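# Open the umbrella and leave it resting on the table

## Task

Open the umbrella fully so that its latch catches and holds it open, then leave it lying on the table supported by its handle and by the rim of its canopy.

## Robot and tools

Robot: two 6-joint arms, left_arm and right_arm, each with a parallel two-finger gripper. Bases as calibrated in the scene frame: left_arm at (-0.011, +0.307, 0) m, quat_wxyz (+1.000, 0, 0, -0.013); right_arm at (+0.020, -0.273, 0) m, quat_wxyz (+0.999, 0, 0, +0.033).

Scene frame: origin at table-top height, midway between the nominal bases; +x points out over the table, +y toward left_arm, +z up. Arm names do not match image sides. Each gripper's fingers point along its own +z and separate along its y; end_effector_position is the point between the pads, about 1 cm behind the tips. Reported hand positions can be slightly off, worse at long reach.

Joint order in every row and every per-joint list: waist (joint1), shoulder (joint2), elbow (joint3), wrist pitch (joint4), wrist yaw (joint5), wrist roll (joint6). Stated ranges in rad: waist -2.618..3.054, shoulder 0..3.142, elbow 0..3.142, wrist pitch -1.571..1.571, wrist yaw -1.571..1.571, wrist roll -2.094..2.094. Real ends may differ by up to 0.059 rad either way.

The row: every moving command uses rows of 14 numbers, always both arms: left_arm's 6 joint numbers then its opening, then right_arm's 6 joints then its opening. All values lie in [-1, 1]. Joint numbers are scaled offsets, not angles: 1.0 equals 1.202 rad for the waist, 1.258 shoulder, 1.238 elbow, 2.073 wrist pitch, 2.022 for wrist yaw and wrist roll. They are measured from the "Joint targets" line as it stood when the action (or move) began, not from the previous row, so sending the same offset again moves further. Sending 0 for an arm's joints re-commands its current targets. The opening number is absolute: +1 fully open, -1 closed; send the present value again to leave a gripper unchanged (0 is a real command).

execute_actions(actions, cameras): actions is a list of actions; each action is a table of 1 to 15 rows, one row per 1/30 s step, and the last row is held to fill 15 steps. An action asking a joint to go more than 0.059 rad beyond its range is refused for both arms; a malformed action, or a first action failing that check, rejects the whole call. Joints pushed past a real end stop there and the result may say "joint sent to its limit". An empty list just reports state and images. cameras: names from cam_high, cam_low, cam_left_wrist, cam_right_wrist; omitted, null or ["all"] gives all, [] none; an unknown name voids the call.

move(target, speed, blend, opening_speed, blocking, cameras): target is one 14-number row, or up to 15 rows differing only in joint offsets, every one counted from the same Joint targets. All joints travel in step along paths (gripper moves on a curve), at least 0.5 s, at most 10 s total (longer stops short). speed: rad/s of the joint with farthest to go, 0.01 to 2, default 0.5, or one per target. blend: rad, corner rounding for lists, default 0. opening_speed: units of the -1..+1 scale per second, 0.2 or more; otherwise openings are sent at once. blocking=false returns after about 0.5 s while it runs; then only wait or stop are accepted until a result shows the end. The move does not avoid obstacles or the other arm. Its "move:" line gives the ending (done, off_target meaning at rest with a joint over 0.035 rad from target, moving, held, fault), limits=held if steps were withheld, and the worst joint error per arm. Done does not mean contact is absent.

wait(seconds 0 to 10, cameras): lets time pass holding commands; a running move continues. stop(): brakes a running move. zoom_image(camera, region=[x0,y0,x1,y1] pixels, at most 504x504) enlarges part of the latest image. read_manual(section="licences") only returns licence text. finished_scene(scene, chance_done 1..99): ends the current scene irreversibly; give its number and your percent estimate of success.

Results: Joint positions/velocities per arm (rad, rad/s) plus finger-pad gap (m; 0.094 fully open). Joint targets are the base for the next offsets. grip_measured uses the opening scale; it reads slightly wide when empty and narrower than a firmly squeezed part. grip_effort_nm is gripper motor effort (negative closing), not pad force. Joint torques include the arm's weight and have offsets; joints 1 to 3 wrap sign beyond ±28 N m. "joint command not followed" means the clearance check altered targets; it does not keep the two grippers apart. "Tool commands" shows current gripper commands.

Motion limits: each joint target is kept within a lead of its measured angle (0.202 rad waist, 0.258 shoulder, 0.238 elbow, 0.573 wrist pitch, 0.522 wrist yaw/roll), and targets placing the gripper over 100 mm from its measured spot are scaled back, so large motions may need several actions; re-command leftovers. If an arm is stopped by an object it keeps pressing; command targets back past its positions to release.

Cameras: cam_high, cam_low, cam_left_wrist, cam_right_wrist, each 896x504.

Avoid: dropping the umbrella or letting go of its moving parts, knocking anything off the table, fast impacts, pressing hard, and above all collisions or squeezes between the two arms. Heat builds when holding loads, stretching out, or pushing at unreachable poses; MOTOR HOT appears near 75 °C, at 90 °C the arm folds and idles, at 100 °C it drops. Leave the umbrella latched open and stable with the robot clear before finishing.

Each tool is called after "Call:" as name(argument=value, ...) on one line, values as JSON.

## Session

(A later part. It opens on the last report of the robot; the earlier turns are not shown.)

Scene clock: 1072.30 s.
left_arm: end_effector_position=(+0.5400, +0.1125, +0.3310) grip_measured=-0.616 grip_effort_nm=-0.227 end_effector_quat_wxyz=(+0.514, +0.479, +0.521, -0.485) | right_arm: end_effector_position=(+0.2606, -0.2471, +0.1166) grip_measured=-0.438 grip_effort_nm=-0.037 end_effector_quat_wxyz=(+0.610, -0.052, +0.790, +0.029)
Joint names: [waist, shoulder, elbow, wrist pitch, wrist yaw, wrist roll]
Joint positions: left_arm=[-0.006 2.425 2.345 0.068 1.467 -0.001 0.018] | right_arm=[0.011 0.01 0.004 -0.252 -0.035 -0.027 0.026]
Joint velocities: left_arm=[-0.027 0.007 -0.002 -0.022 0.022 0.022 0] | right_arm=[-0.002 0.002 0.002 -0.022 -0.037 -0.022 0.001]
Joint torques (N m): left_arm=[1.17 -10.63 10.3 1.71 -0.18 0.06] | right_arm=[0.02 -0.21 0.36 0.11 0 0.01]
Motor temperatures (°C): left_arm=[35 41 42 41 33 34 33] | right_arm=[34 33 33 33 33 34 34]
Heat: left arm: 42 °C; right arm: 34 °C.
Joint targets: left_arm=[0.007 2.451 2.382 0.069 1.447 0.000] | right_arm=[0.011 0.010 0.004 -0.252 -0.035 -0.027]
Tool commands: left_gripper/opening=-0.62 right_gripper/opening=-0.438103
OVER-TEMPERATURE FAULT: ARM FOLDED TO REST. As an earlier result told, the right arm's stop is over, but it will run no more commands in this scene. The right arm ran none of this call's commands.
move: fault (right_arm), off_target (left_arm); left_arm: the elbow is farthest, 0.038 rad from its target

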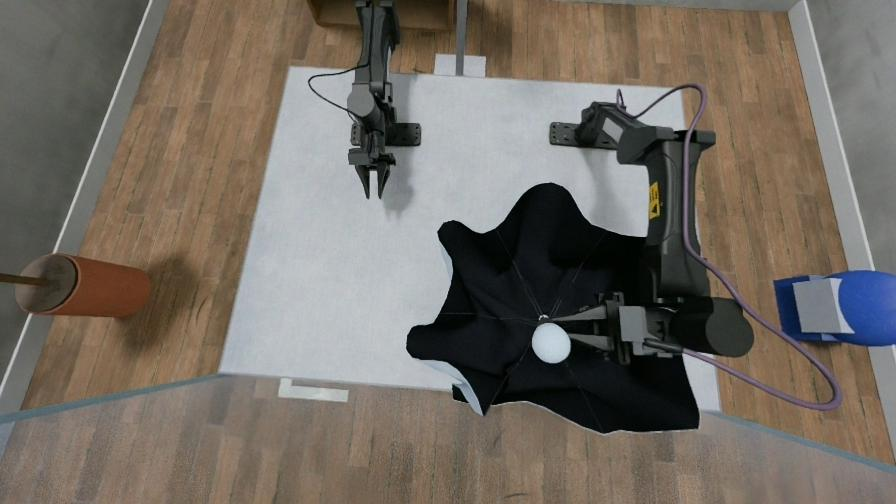

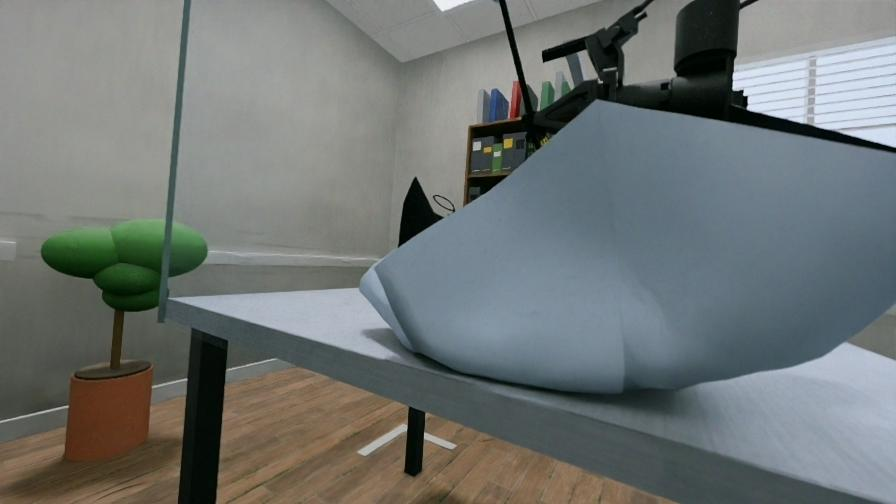

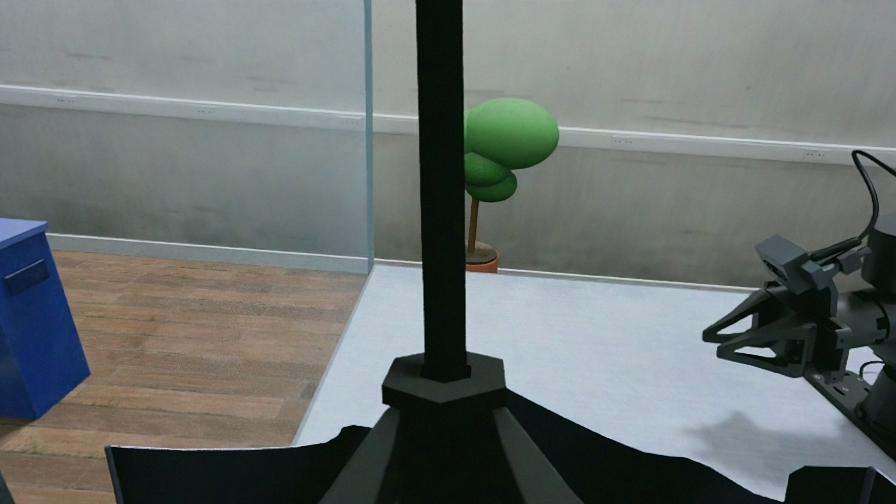

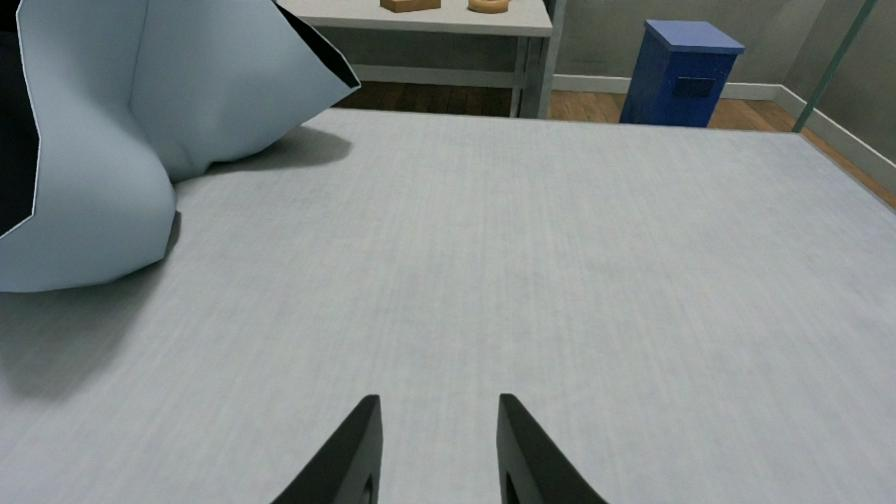

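Call:
move(target=[[-0.158, -0.0551, -0.1644, 0.0647, -0.0939, 0, -0.6, 0, 0, 0, 0, 0, 0, -0.438103], [-0.158, -0.0439, -0.3044, 0.1552, -0.0939, 0, -0.6, 0, 0, 0, 0, 0, 0, -0.438103]], speed=[0.3, 0.2], blend=0.05)

Scene clock: 1091.40 s.
left_arm: end_effector_position=(+0.5303, +0.0178, +0.2698) grip_measured=-0.600 grip_effort_nm=0.007 end_effector_quat_wxyz=(+0.540, +0.483, +0.508, -0.465) | right_arm: end_effector_position=(+0.2606, -0.2471, +0.1166) grip_measured=-0.438 grip_effort_nm=-0.032 end_effector_quat_wxyz=(+0.610, -0.052, +0.790, +0.029)
Joint names: [waist, shoulder, elbow, wrist pitch, wrist yaw, wrist roll]
Joint positions: left_arm=[-0.186 2.402 2.03 0.425 1.26 -0.001 0.019] | right_arm=[0.011 0.01 0.004 -0.252 -0.035 -0.027 0.026]
Joint velocities: left_arm=[-0.002 -0.007 -0.017 -0.037 0.007 -0.022 -0.001] | right_arm=[0.017 0.012 0.012 -0.037 -0.037 0.037 -0.001]
Joint torques (N m): left_arm=[0.25 -12.96 5.46 1.49 -0.07 0.06] | right_arm=[-0.02 -0.21 0.42 0.1 0 0.02]
Motor temperatures (°C): left_arm=[35 40 42 40 32 34 33] | right_arm=[34 33 33 33 33 34 34]
Heat: left arm: 42 °C; right arm: 34 °C.
Joint targets: left_arm=[-0.183 2.396 2.006 0.390 1.256 0.000] | right_arm=[0.011 0.010 0.004 -0.252 -0.035 -0.027]
Tool commands: left_gripper/opening=-0.6 right_gripper/opening=-0.438102
OVER-TEMPERATURE FAULT: ARM FOLDED TO REST. As an earlier result told, the right arm's stop is over, but it will run no more commands in this scene. The right arm ran none of this call's commands.
move: fault (right_arm)

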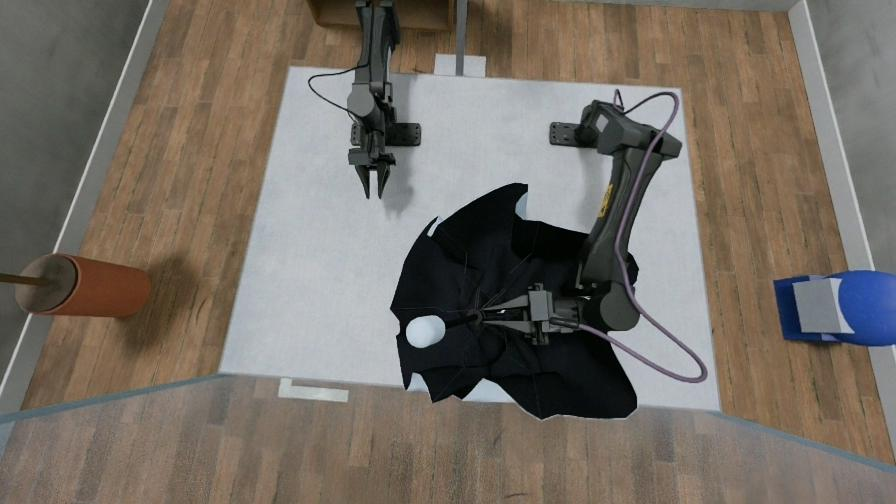

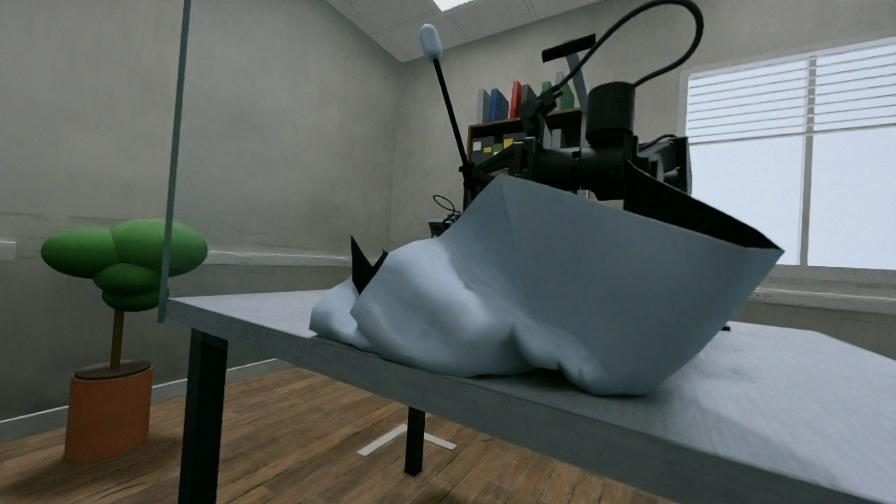

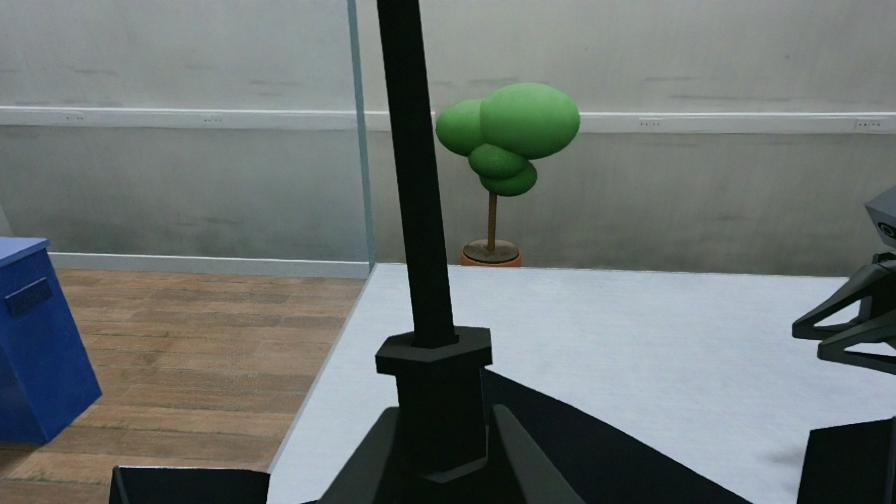

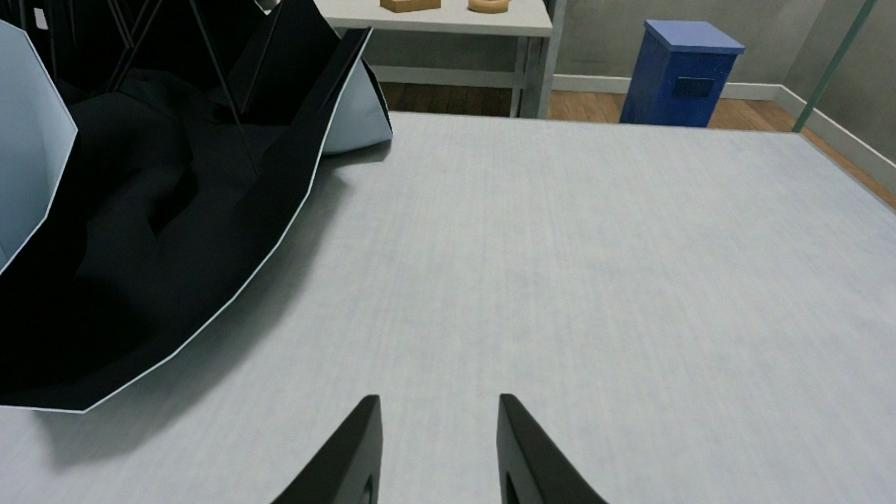

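Call:
move(target=[0.2394, -0.1273, -0.1916, 0.0371, 0.1429, 0, -0.6, 0, 0, 0, 0, 0, 0, -0.438103], speed=0.2)

Scene clock: 1097.97 s.
left_arm: end_effector_position=(+0.5119, +0.1704, +0.2612) grip_measured=-0.600 grip_effort_nm=0.002 end_effector_quat_wxyz=(+0.525, +0.469, +0.529, -0.474) | right_arm: end_effector_position=(+0.2606, -0.2471, +0.1166) grip_measured=-0.438 grip_effort_nm=-0.037 end_effector_quat_wxyz=(+0.610, -0.052, +0.790, +0.029)
Joint names: [waist, shoulder, elbow, wrist pitch, wrist yaw, wrist roll]
Joint positions: left_arm=[0.105 2.267 1.789 0.47 1.539 -0.001 0.019] | right_arm=[0.011 0.01 0.004 -0.252 -0.035 -0.027 0.026]
Joint velocities: left_arm=[-0.002 0.012 0.002 0.051 -0.037 0.022 0] | right_arm=[0.012 -0.012 0.007 -0.037 0.051 -0.007 0]
Joint torques (N m): left_arm=[-0.03 -13.85 5.49 1.61 0.1 0.06] | right_arm=[0.01 -0.21 0.38 0.12 0 0.01]
Motor temperatures (°C): left_arm=[35 41 41 39 32 33 33] | right_arm=[34 33 33 33 33 34 34]
Heat: left arm: 41 °C; right arm: 34 °C.
Joint targets: left_arm=[0.105 2.236 1.769 0.467 1.546 0.000] | right_arm=[0.011 0.010 0.004 -0.252 -0.035 -0.027]
Tool commands: left_gripper/opening=-0.6 right_gripper/opening=-0.438103
OVER-TEMPERATURE FAULT: ARM FOLDED TO REST. As an earlier result told, the right arm's stop is over, but it will run no more commands in this scene. The right arm ran none of this call's commands.
move: fault (right_arm)

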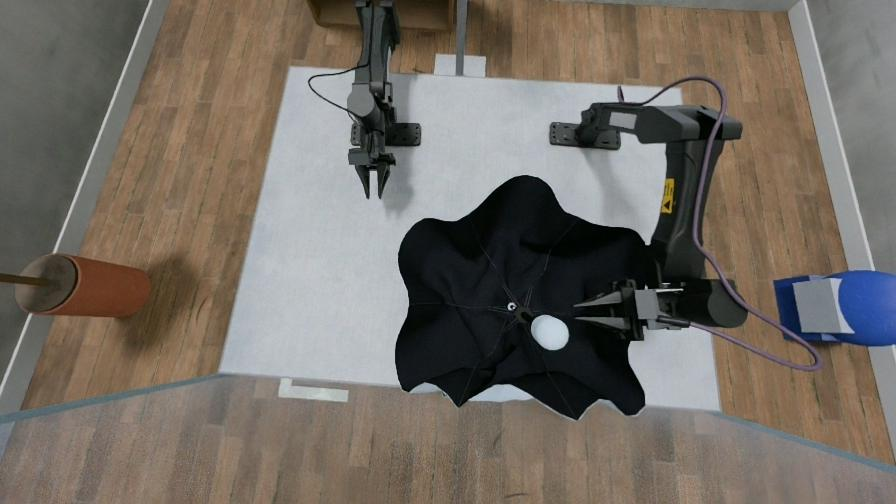

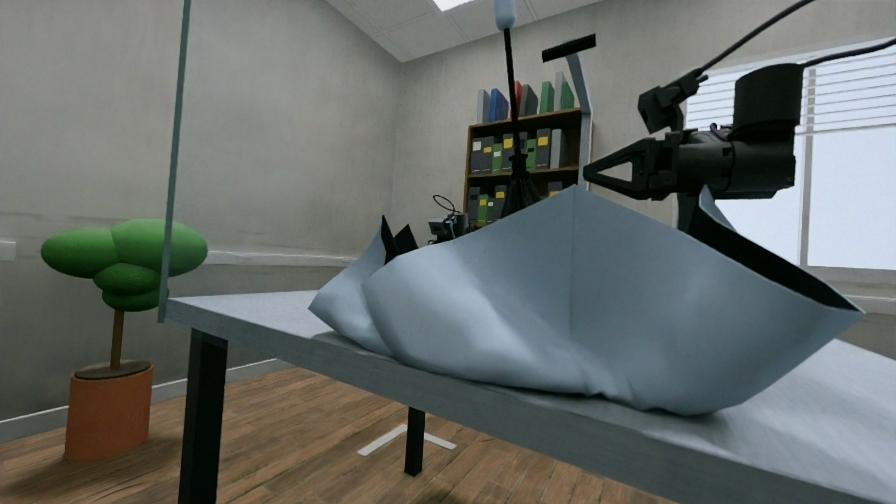

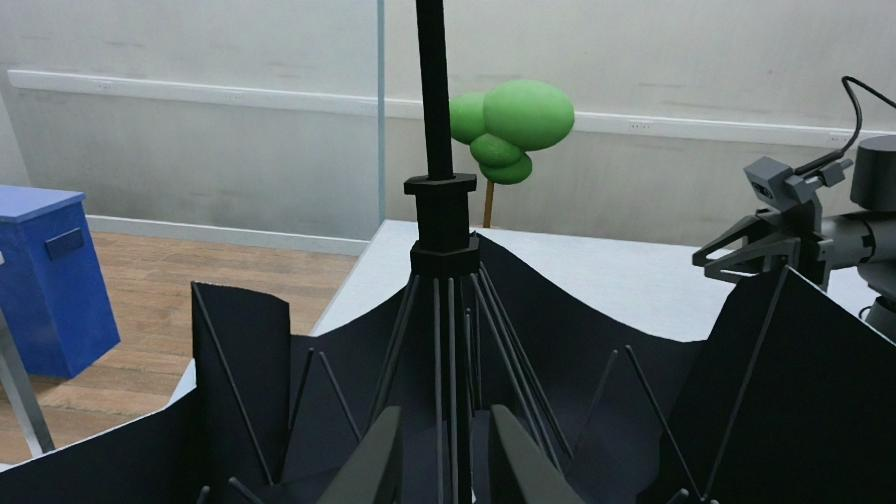

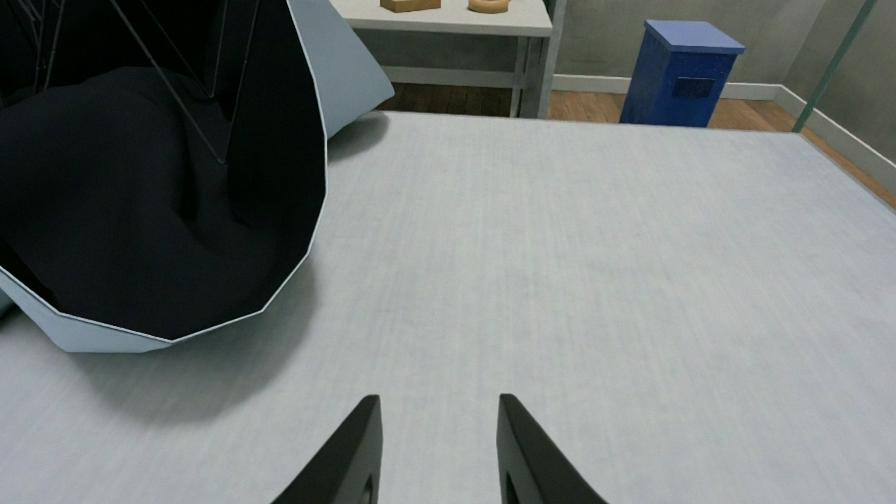

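Call:
zoom_image(camera="cam_high", region=[460, 250, 660, 362])

Call:
zoom_image(camera="cam_left_wrist", region=[290, 0, 610, 504])

Call:
zoom_image(camera="cam_low", region=[380, 0, 660, 240])

Scaled by 2.520 from the camera's 896x504 image, which has a finer 1280x720 frame.

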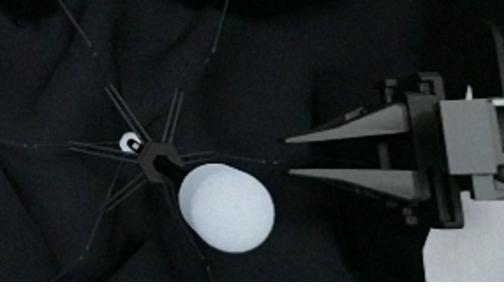

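Scaled by 1.000.

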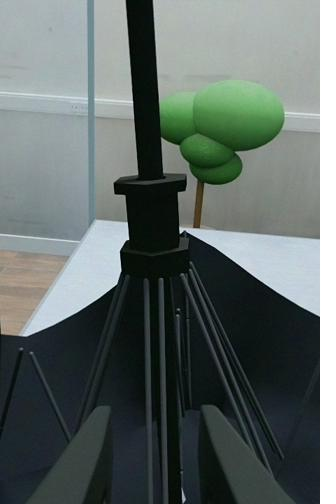

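Scaled by 1.800 from the camera's 896x504 image, which has a finer 1280x720 frame.

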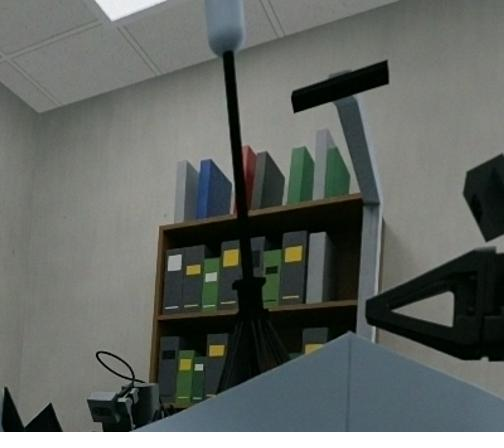

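Call:
move(target=[0.1248, -0.1192, 0, 0, -0.0227, 0, -0.6, 0, 0, 0, 0, 0, 0, -0.438103], speed=0.3)

Scene clock: 1122.63 s.
left_arm: end_effector_position=(+0.5024, +0.2481, +0.3395) grip_measured=-0.600 grip_effort_nm=0.002 end_effector_quat_wxyz=(+0.603, +0.462, +0.531, -0.376) | right_arm: end_effector_position=(+0.2606, -0.2471, +0.1166) grip_measured=-0.438 grip_effort_nm=-0.037 end_effector_quat_wxyz=(+0.610, -0.052, +0.790, +0.029)
Joint names: [waist, shoulder, elbow, wrist pitch, wrist yaw, wrist roll]
Joint positions: left_arm=[0.262 2.101 1.783 0.479 1.509 -0.001 0.019] | right_arm=[0.011 0.01 0.004 -0.252 -0.035 -0.027 0.026]
Joint velocities: left_arm=[-0.012 -0.002 0.002 0.081 0.022 -0.037 0] | right_arm=[-0.007 -0.007 -0.007 0.037 -0.095 -0.022 0]
Joint torques (N m): left_arm=[-0.58 -11.63 6.08 1.48 -0.19 0.06] | right_arm=[0.02 -0.2 0.36 0.1 0.01 0.02]
Motor temperatures (°C): left_arm=[35 43 40 39 32 33 32] | right_arm=[34 33 33 33 33 34 34]
Heat: left arm: 43 °C; right arm: 34 °C.
Joint targets: left_arm=[0.255 2.086 1.769 0.467 1.500 0.000] | right_arm=[0.011 0.010 0.004 -0.252 -0.035 -0.027]
Tool commands: left_gripper/opening=-0.6 right_gripper/opening=-0.438102
OVER-TEMPERATURE FAULT: ARM FOLDED TO REST. As an earlier result told, the right arm's stop is over, but it will run no more commands in this scene. The right arm ran none of this call's commands.
move: fault (right_arm)

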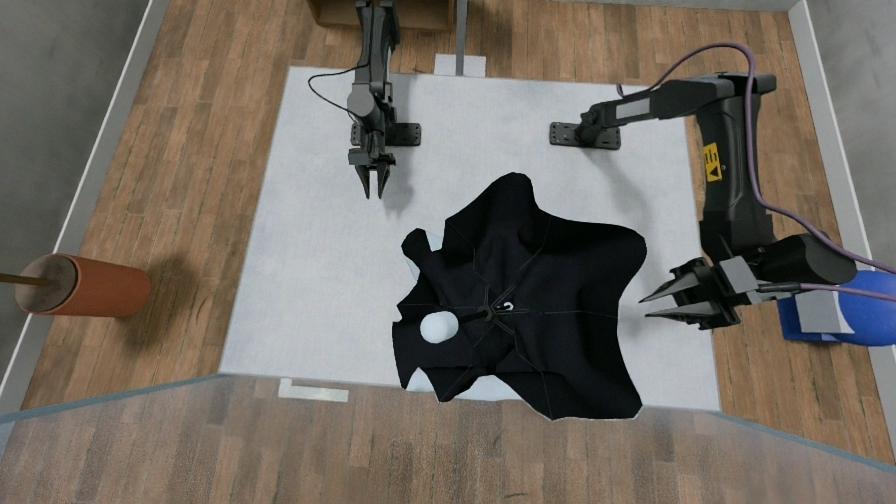

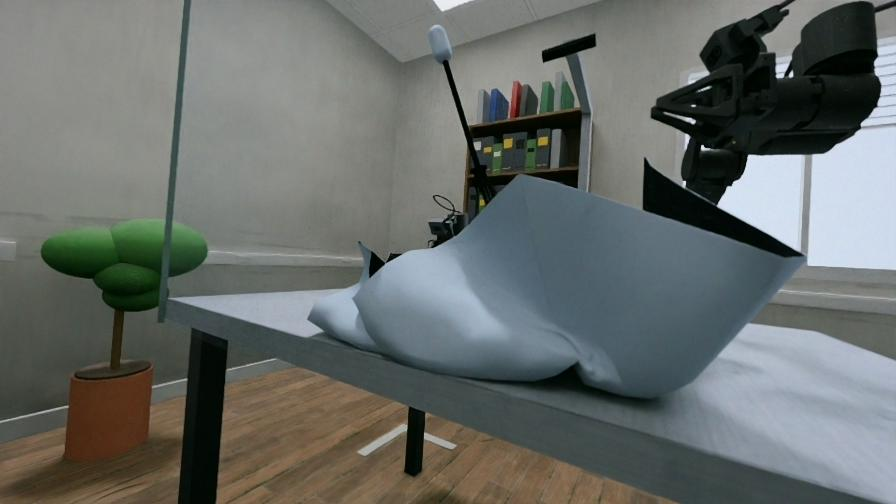

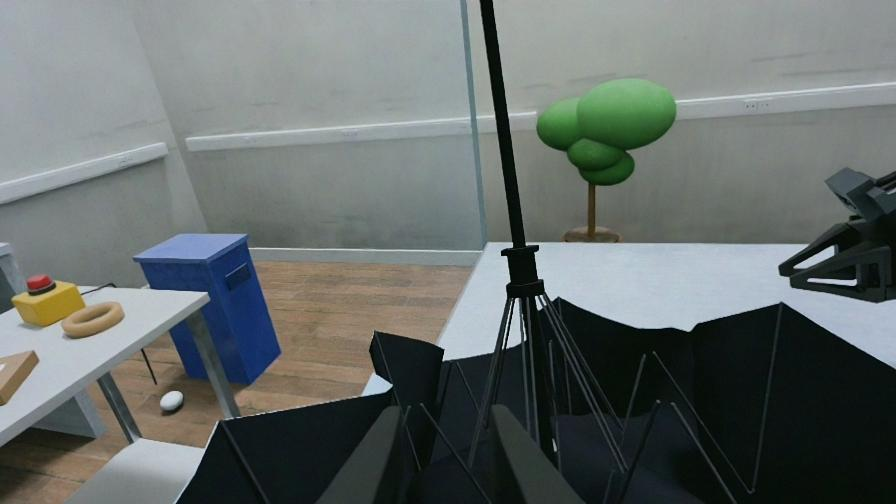

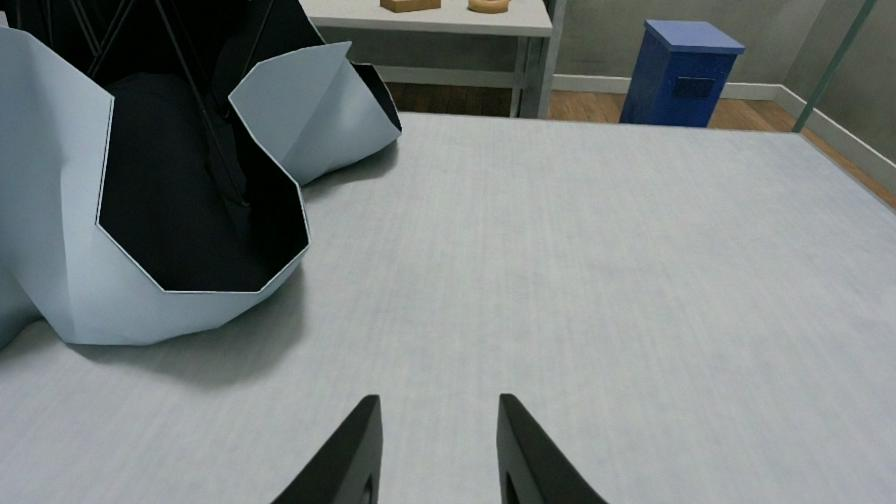

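Call:
zoom_image(camera="cam_high", region=[400, 250, 600, 362])

Call:
zoom_image(camera="cam_left_wrist", region=[400, 160, 680, 504])

Scaled by 2.520 from the camera's 896x504 image, which has a finer 1280x720 frame.

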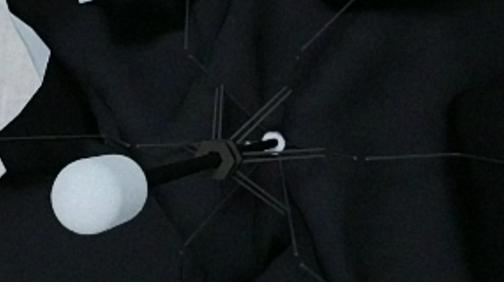

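Scaled by 1.465 from the camera's 896x504 image, which has a finer 1280x720 frame.

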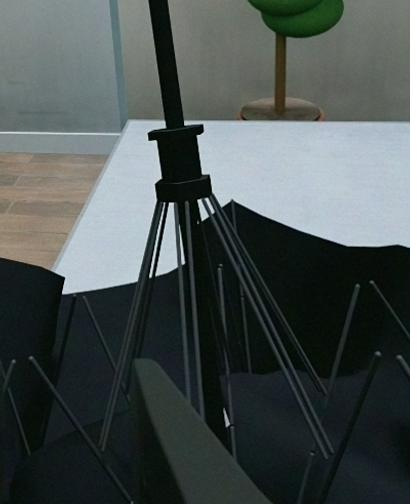

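Call:
execute_actions(actions=[])

Scene clock: 1167.03 s.
left_arm: end_effector_position=(+0.5025, +0.2482, +0.3395) grip_measured=-0.600 grip_effort_nm=-0.007 end_effector_quat_wxyz=(+0.603, +0.461, +0.531, -0.376) | right_arm: end_effector_position=(+0.2606, -0.2471, +0.1166) grip_measured=-0.438 grip_effort_nm=-0.032 end_effector_quat_wxyz=(+0.610, -0.052, +0.790, +0.029)
Joint names: [waist, shoulder, elbow, wrist pitch, wrist yaw, wrist roll]
Joint positions: left_arm=[0.262 2.101 1.783 0.479 1.508 -0.001 0.019] | right_arm=[0.011 0.01 0.004 -0.252 -0.035 -0.027 0.026]
Joint velocities: left_arm=[-0.012 -0.017 -0.012 0.007 -0.022 -0.066 0] | right_arm=[0.002 0.007 -0.002 0.022 -0.066 -0.037 0]
Joint torques (N m): left_arm=[-0.58 -11.59 6.12 1.48 -0.17 0.05] | right_arm=[-0.01 -0.2 0.38 0.11 0 0.02]
Motor temperatures (°C): left_arm=[34 41 40 39 32 33 32] | right_arm=[34 33 33 32 33 34 34]
Heat: left arm: 41 °C; right arm: 34 °C.
Joint targets: left_arm=[0.255 2.086 1.769 0.467 1.500 0.000] | right_arm=[0.011 0.010 0.004 -0.252 -0.035 -0.027]
Tool commands: left_gripper/opening=-0.6 right_gripper/opening=-0.438103
OVER-TEMPERATURE FAULT: ARM FOLDED TO REST. As an earlier result told, the right arm's stop is over, but it will run no more commands in this scene.

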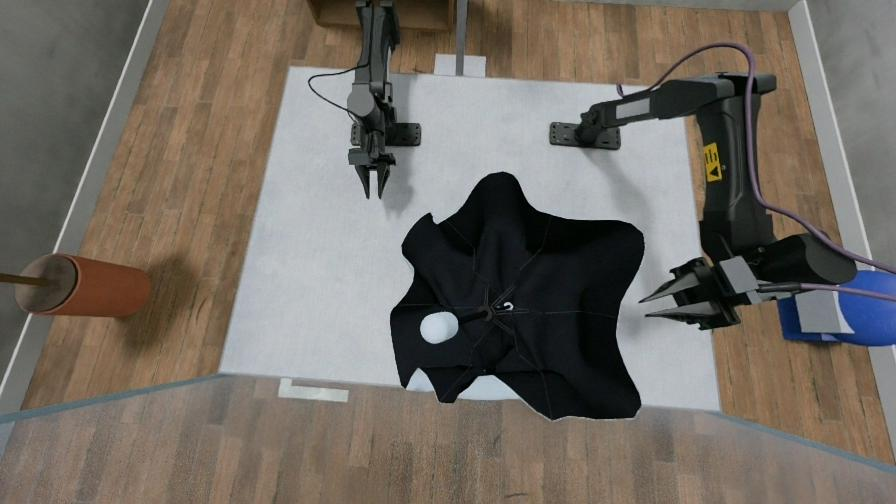

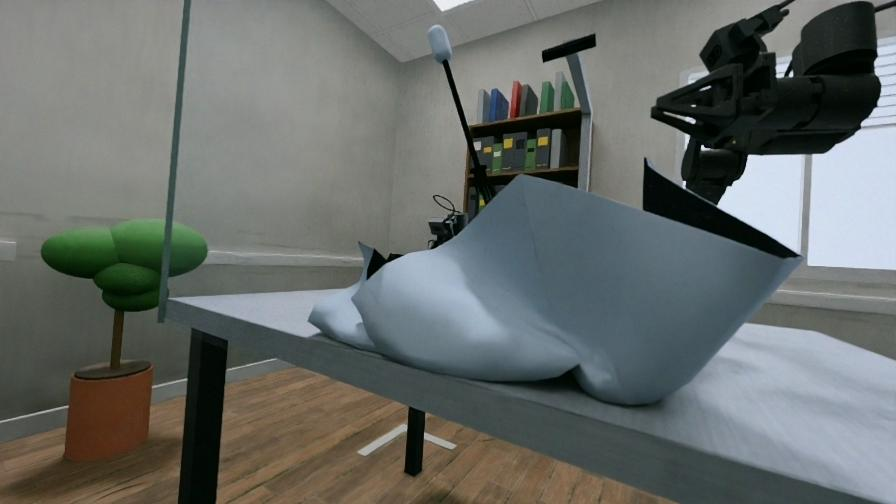

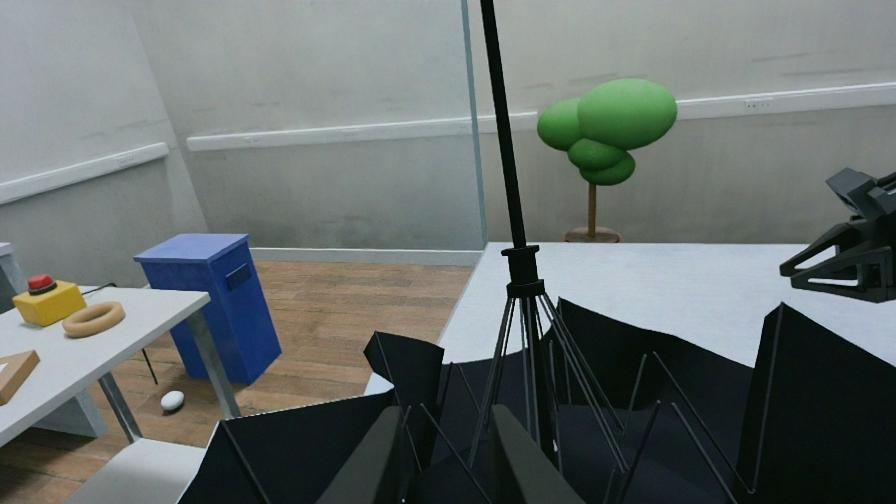

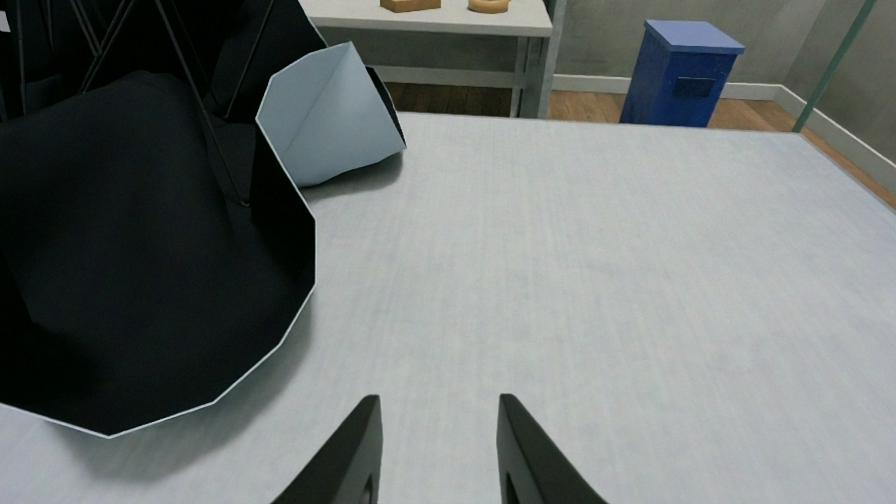

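Call:
zoom_image(camera="cam_left_wrist", region=[460, 220, 590, 320])

Call:
zoom_image(camera="cam_high", region=[390, 270, 560, 366])

Scaled by 3.877 from the camera's 896x504 image, which has a finer 1280x720 frame.

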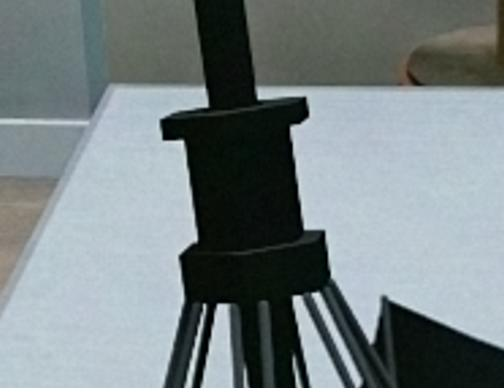

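Scaled by 2.965 from the camera's 896x504 image, which has a finer 1280x720 frame.

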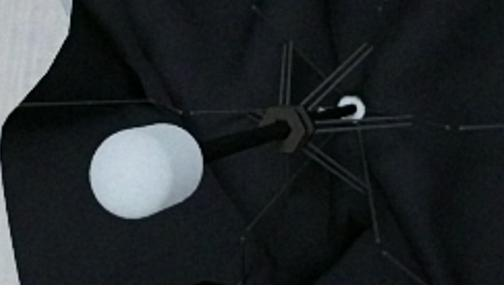

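Call:
zoom_image(camera="cam_high", region=[460, 290, 520, 334])

Call:
zoom_image(camera="cam_low", region=[400, 10, 620, 210])

Scaled by 8.400 from the camera's 896x504 image, which has a finer 1280x720 frame.

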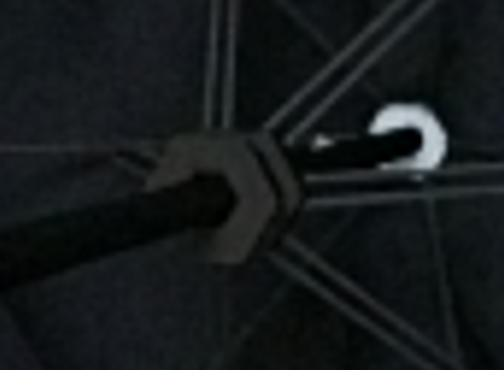

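Scaled by 2.291 from the camera's 896x504 image, which has a finer 1280x720 frame.

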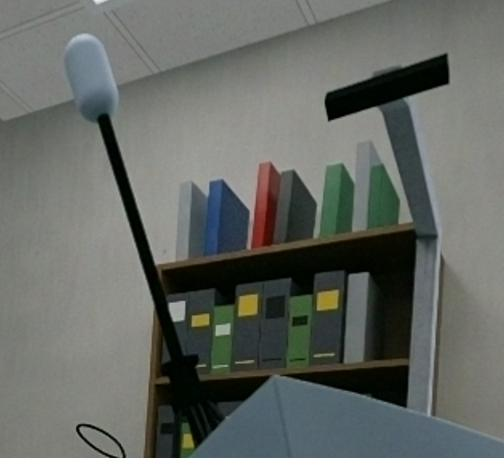

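Call:
move(target=[-0.51, -0.3143, -0.3774, -0.0378, -0.5433, 0.1137, 0.3, 0, 0, 0, 0, 0, 0, -0.438], speed=0.6)

Scene clock: 1251.50 s.
left_arm: end_effector_position=(+0.4645, +0.0387, +0.3456) grip_measured=+0.299 grip_effort_nm=0.061 end_effector_quat_wxyz=(+0.685, +0.344, +0.611, -0.197) | right_arm: end_effector_position=(+0.2606, -0.2471, +0.1166) grip_measured=-0.438 grip_effort_nm=-0.032 end_effector_quat_wxyz=(+0.610, -0.052, +0.790, +0.029)
Joint names: [waist, shoulder, elbow, wrist pitch, wrist yaw, wrist roll]
Joint positions: left_arm=[-0.359 1.715 1.323 0.41 0.408 0.226 0.061] | right_arm=[0.011 0.01 0.004 -0.252 -0.035 -0.027 0.026]
Joint velocities: left_arm=[-0.007 -0.012 0.007 -0.022 0.051 -0.007 0] | right_arm=[-0.022 -0.002 0.002 -0.066 -0.066 0.051 0]
Joint torques (N m): left_arm=[0.1 -9.85 6.15 2.14 -0.08 0.09] | right_arm=[0.02 -0.23 0.38 0.1 0 0.03]
Motor temperatures (°C): left_arm=[34 42 40 40 32 33 31] | right_arm=[34 33 32 32 33 34 34]
Heat: left arm: 42 °C; right arm: 34 °C.
Joint targets: left_arm=[-0.358 1.690 1.301 0.389 0.401 0.230] | right_arm=[0.011 0.010 0.004 -0.252 -0.035 -0.027]
Tool commands: left_gripper/opening=+0.3 right_gripper/opening=-0.438102
OVER-TEMPERATURE FAULT: ARM FOLDED TO REST. As an earlier result told, the right arm's stop is over, but it will run no more commands in this scene. The right arm ran none of this call's commands.
move: fault (right_arm)

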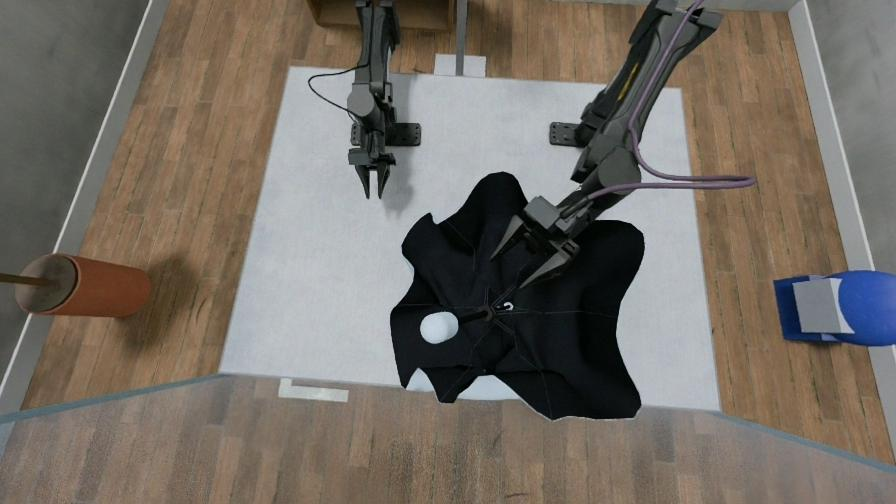

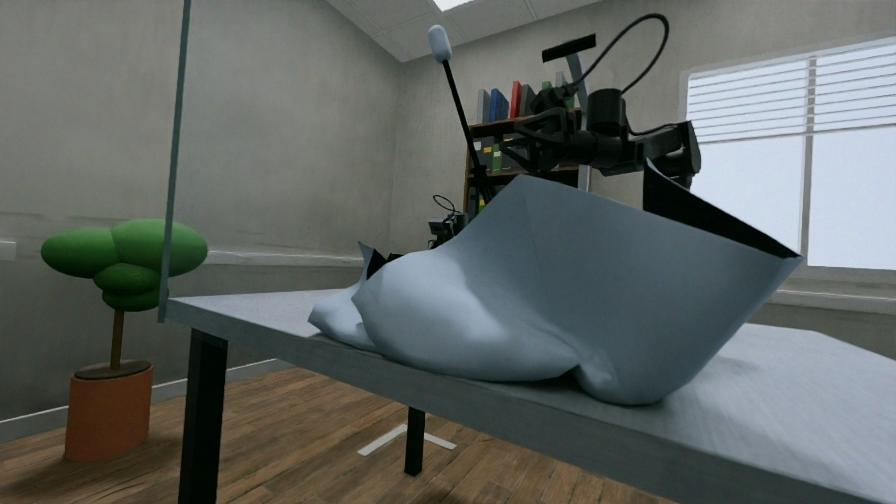

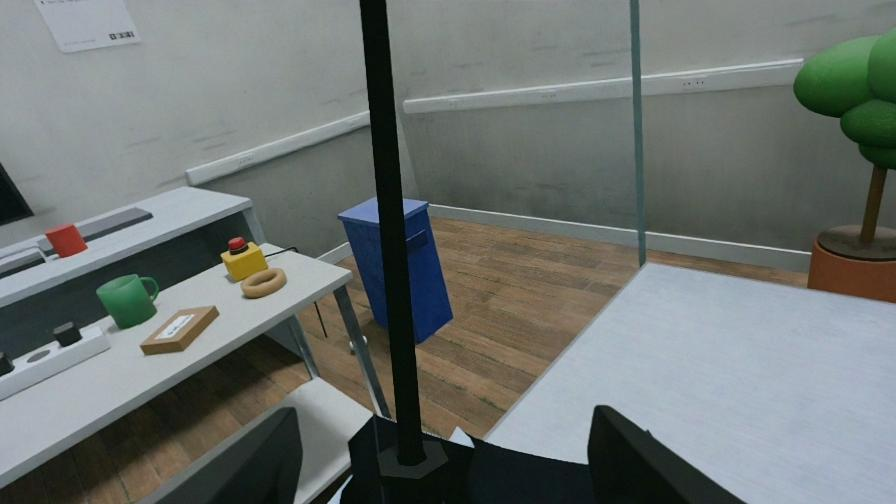

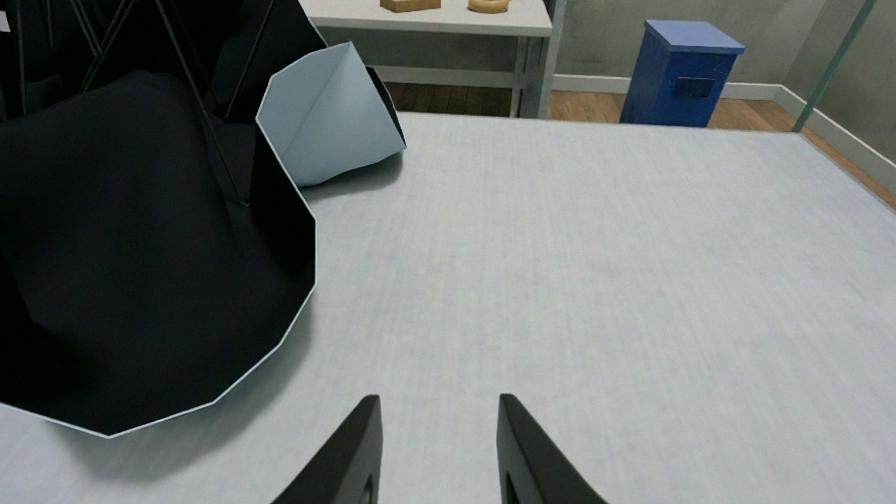

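Call:
move(target=[-0.0358, 0.2949, 0.4192, -0.0714, -0.0213, -0.0148, 0.3, 0, 0, 0, 0, 0, 0, -0.438], speed=0.3)

Scene clock: 1267.87 s.
left_arm: end_effector_position=(+0.5365, -0.0064, +0.3566) grip_measured=+0.299 grip_effort_nm=0.066 end_effector_quat_wxyz=(+0.683, +0.336, +0.616, -0.201) | right_arm: end_effector_position=(+0.2606, -0.2471, +0.1166) grip_measured=-0.438 grip_effort_nm=-0.046 end_effector_quat_wxyz=(+0.610, -0.052, +0.790, +0.029)
Joint names: [waist, shoulder, elbow, wrist pitch, wrist yaw, wrist roll]
Joint positions: left_arm=[-0.394 2.036 1.789 0.263 0.364 0.208 0.061] | right_arm=[0.011 0.01 0.004 -0.252 -0.035 -0.027 0.026]
Joint velocities: left_arm=[0.002 -0.017 -0.012 0.051 -0.022 -0.007 0] | right_arm=[0.002 0.007 -0.007 -0.007 -0.007 -0.037 0]
Joint torques (N m): left_arm=[-0.57 -8.66 10.43 2.16 -0.08 -0.03] | right_arm=[-0.01 -0.21 0.34 0.11 0.01 0.02]
Motor temperatures (°C): left_arm=[34 41 41 41 32 32 31] | right_arm=[34 33 32 32 33 34 34]
Heat: left arm: 41 °C; right arm: 34 °C.
Joint targets: left_arm=[-0.401 2.061 1.820 0.241 0.358 0.200] | right_arm=[0.011 0.010 0.004 -0.252 -0.035 -0.027]
Tool commands: left_gripper/opening=+0.3 right_gripper/opening=-0.438103
OVER-TEMPERATURE FAULT: ARM FOLDED TO REST. As an earlier result told, the right arm's stop is over, but it will run no more commands in this scene. The right arm ran none of this call's commands.
move: fault (right_arm)

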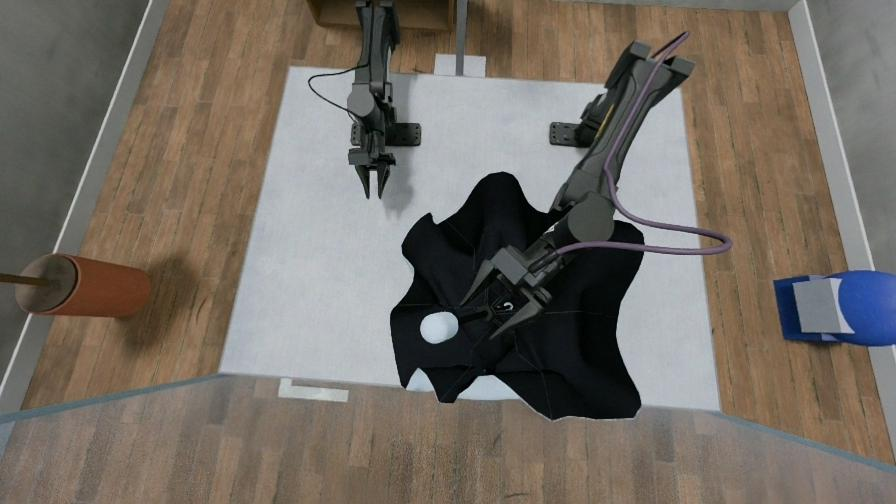

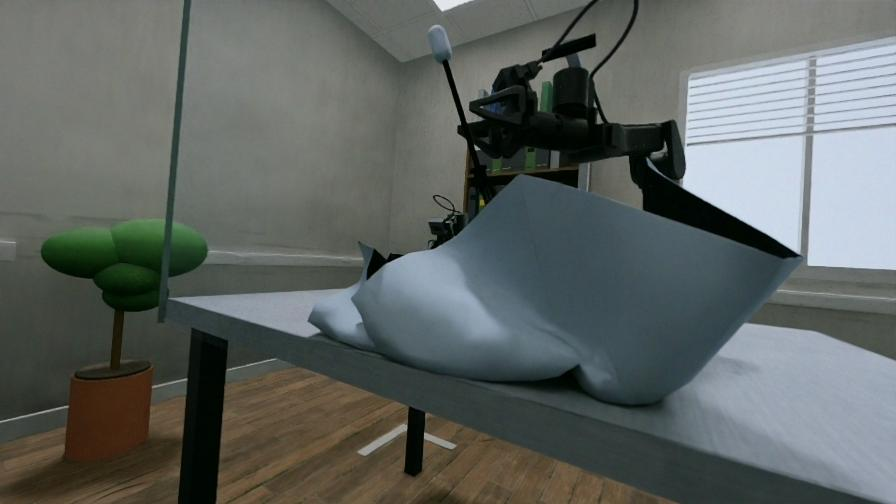

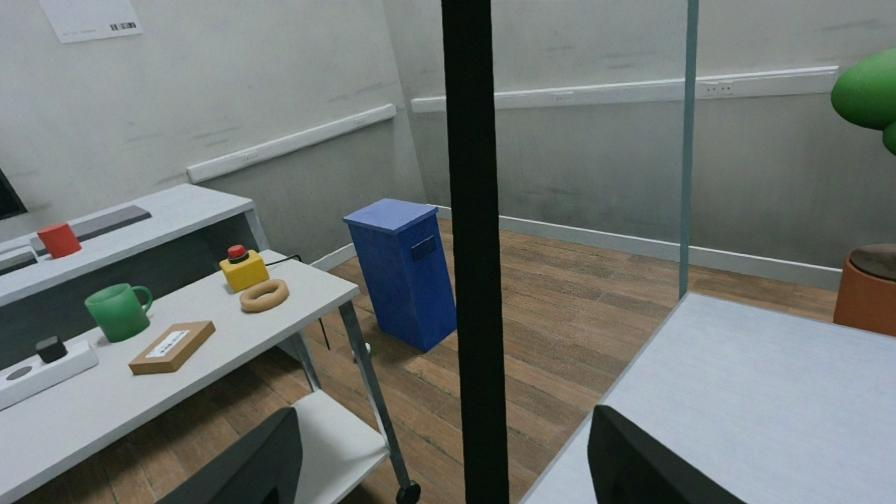

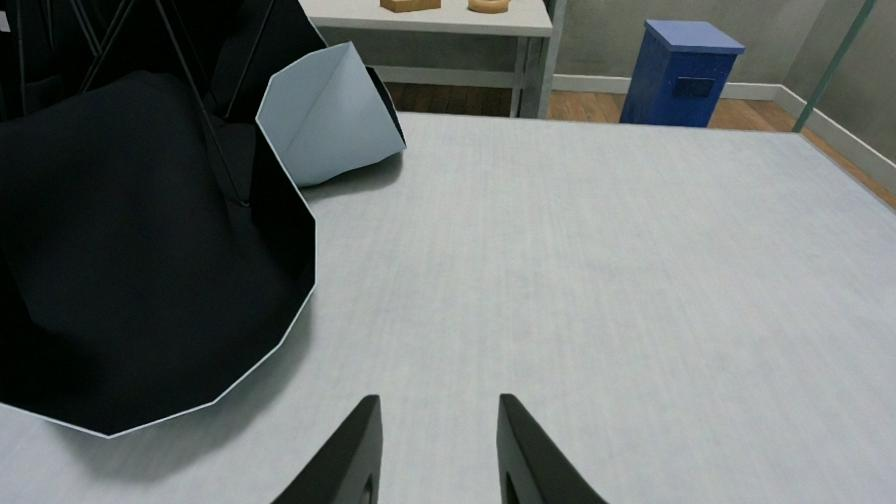

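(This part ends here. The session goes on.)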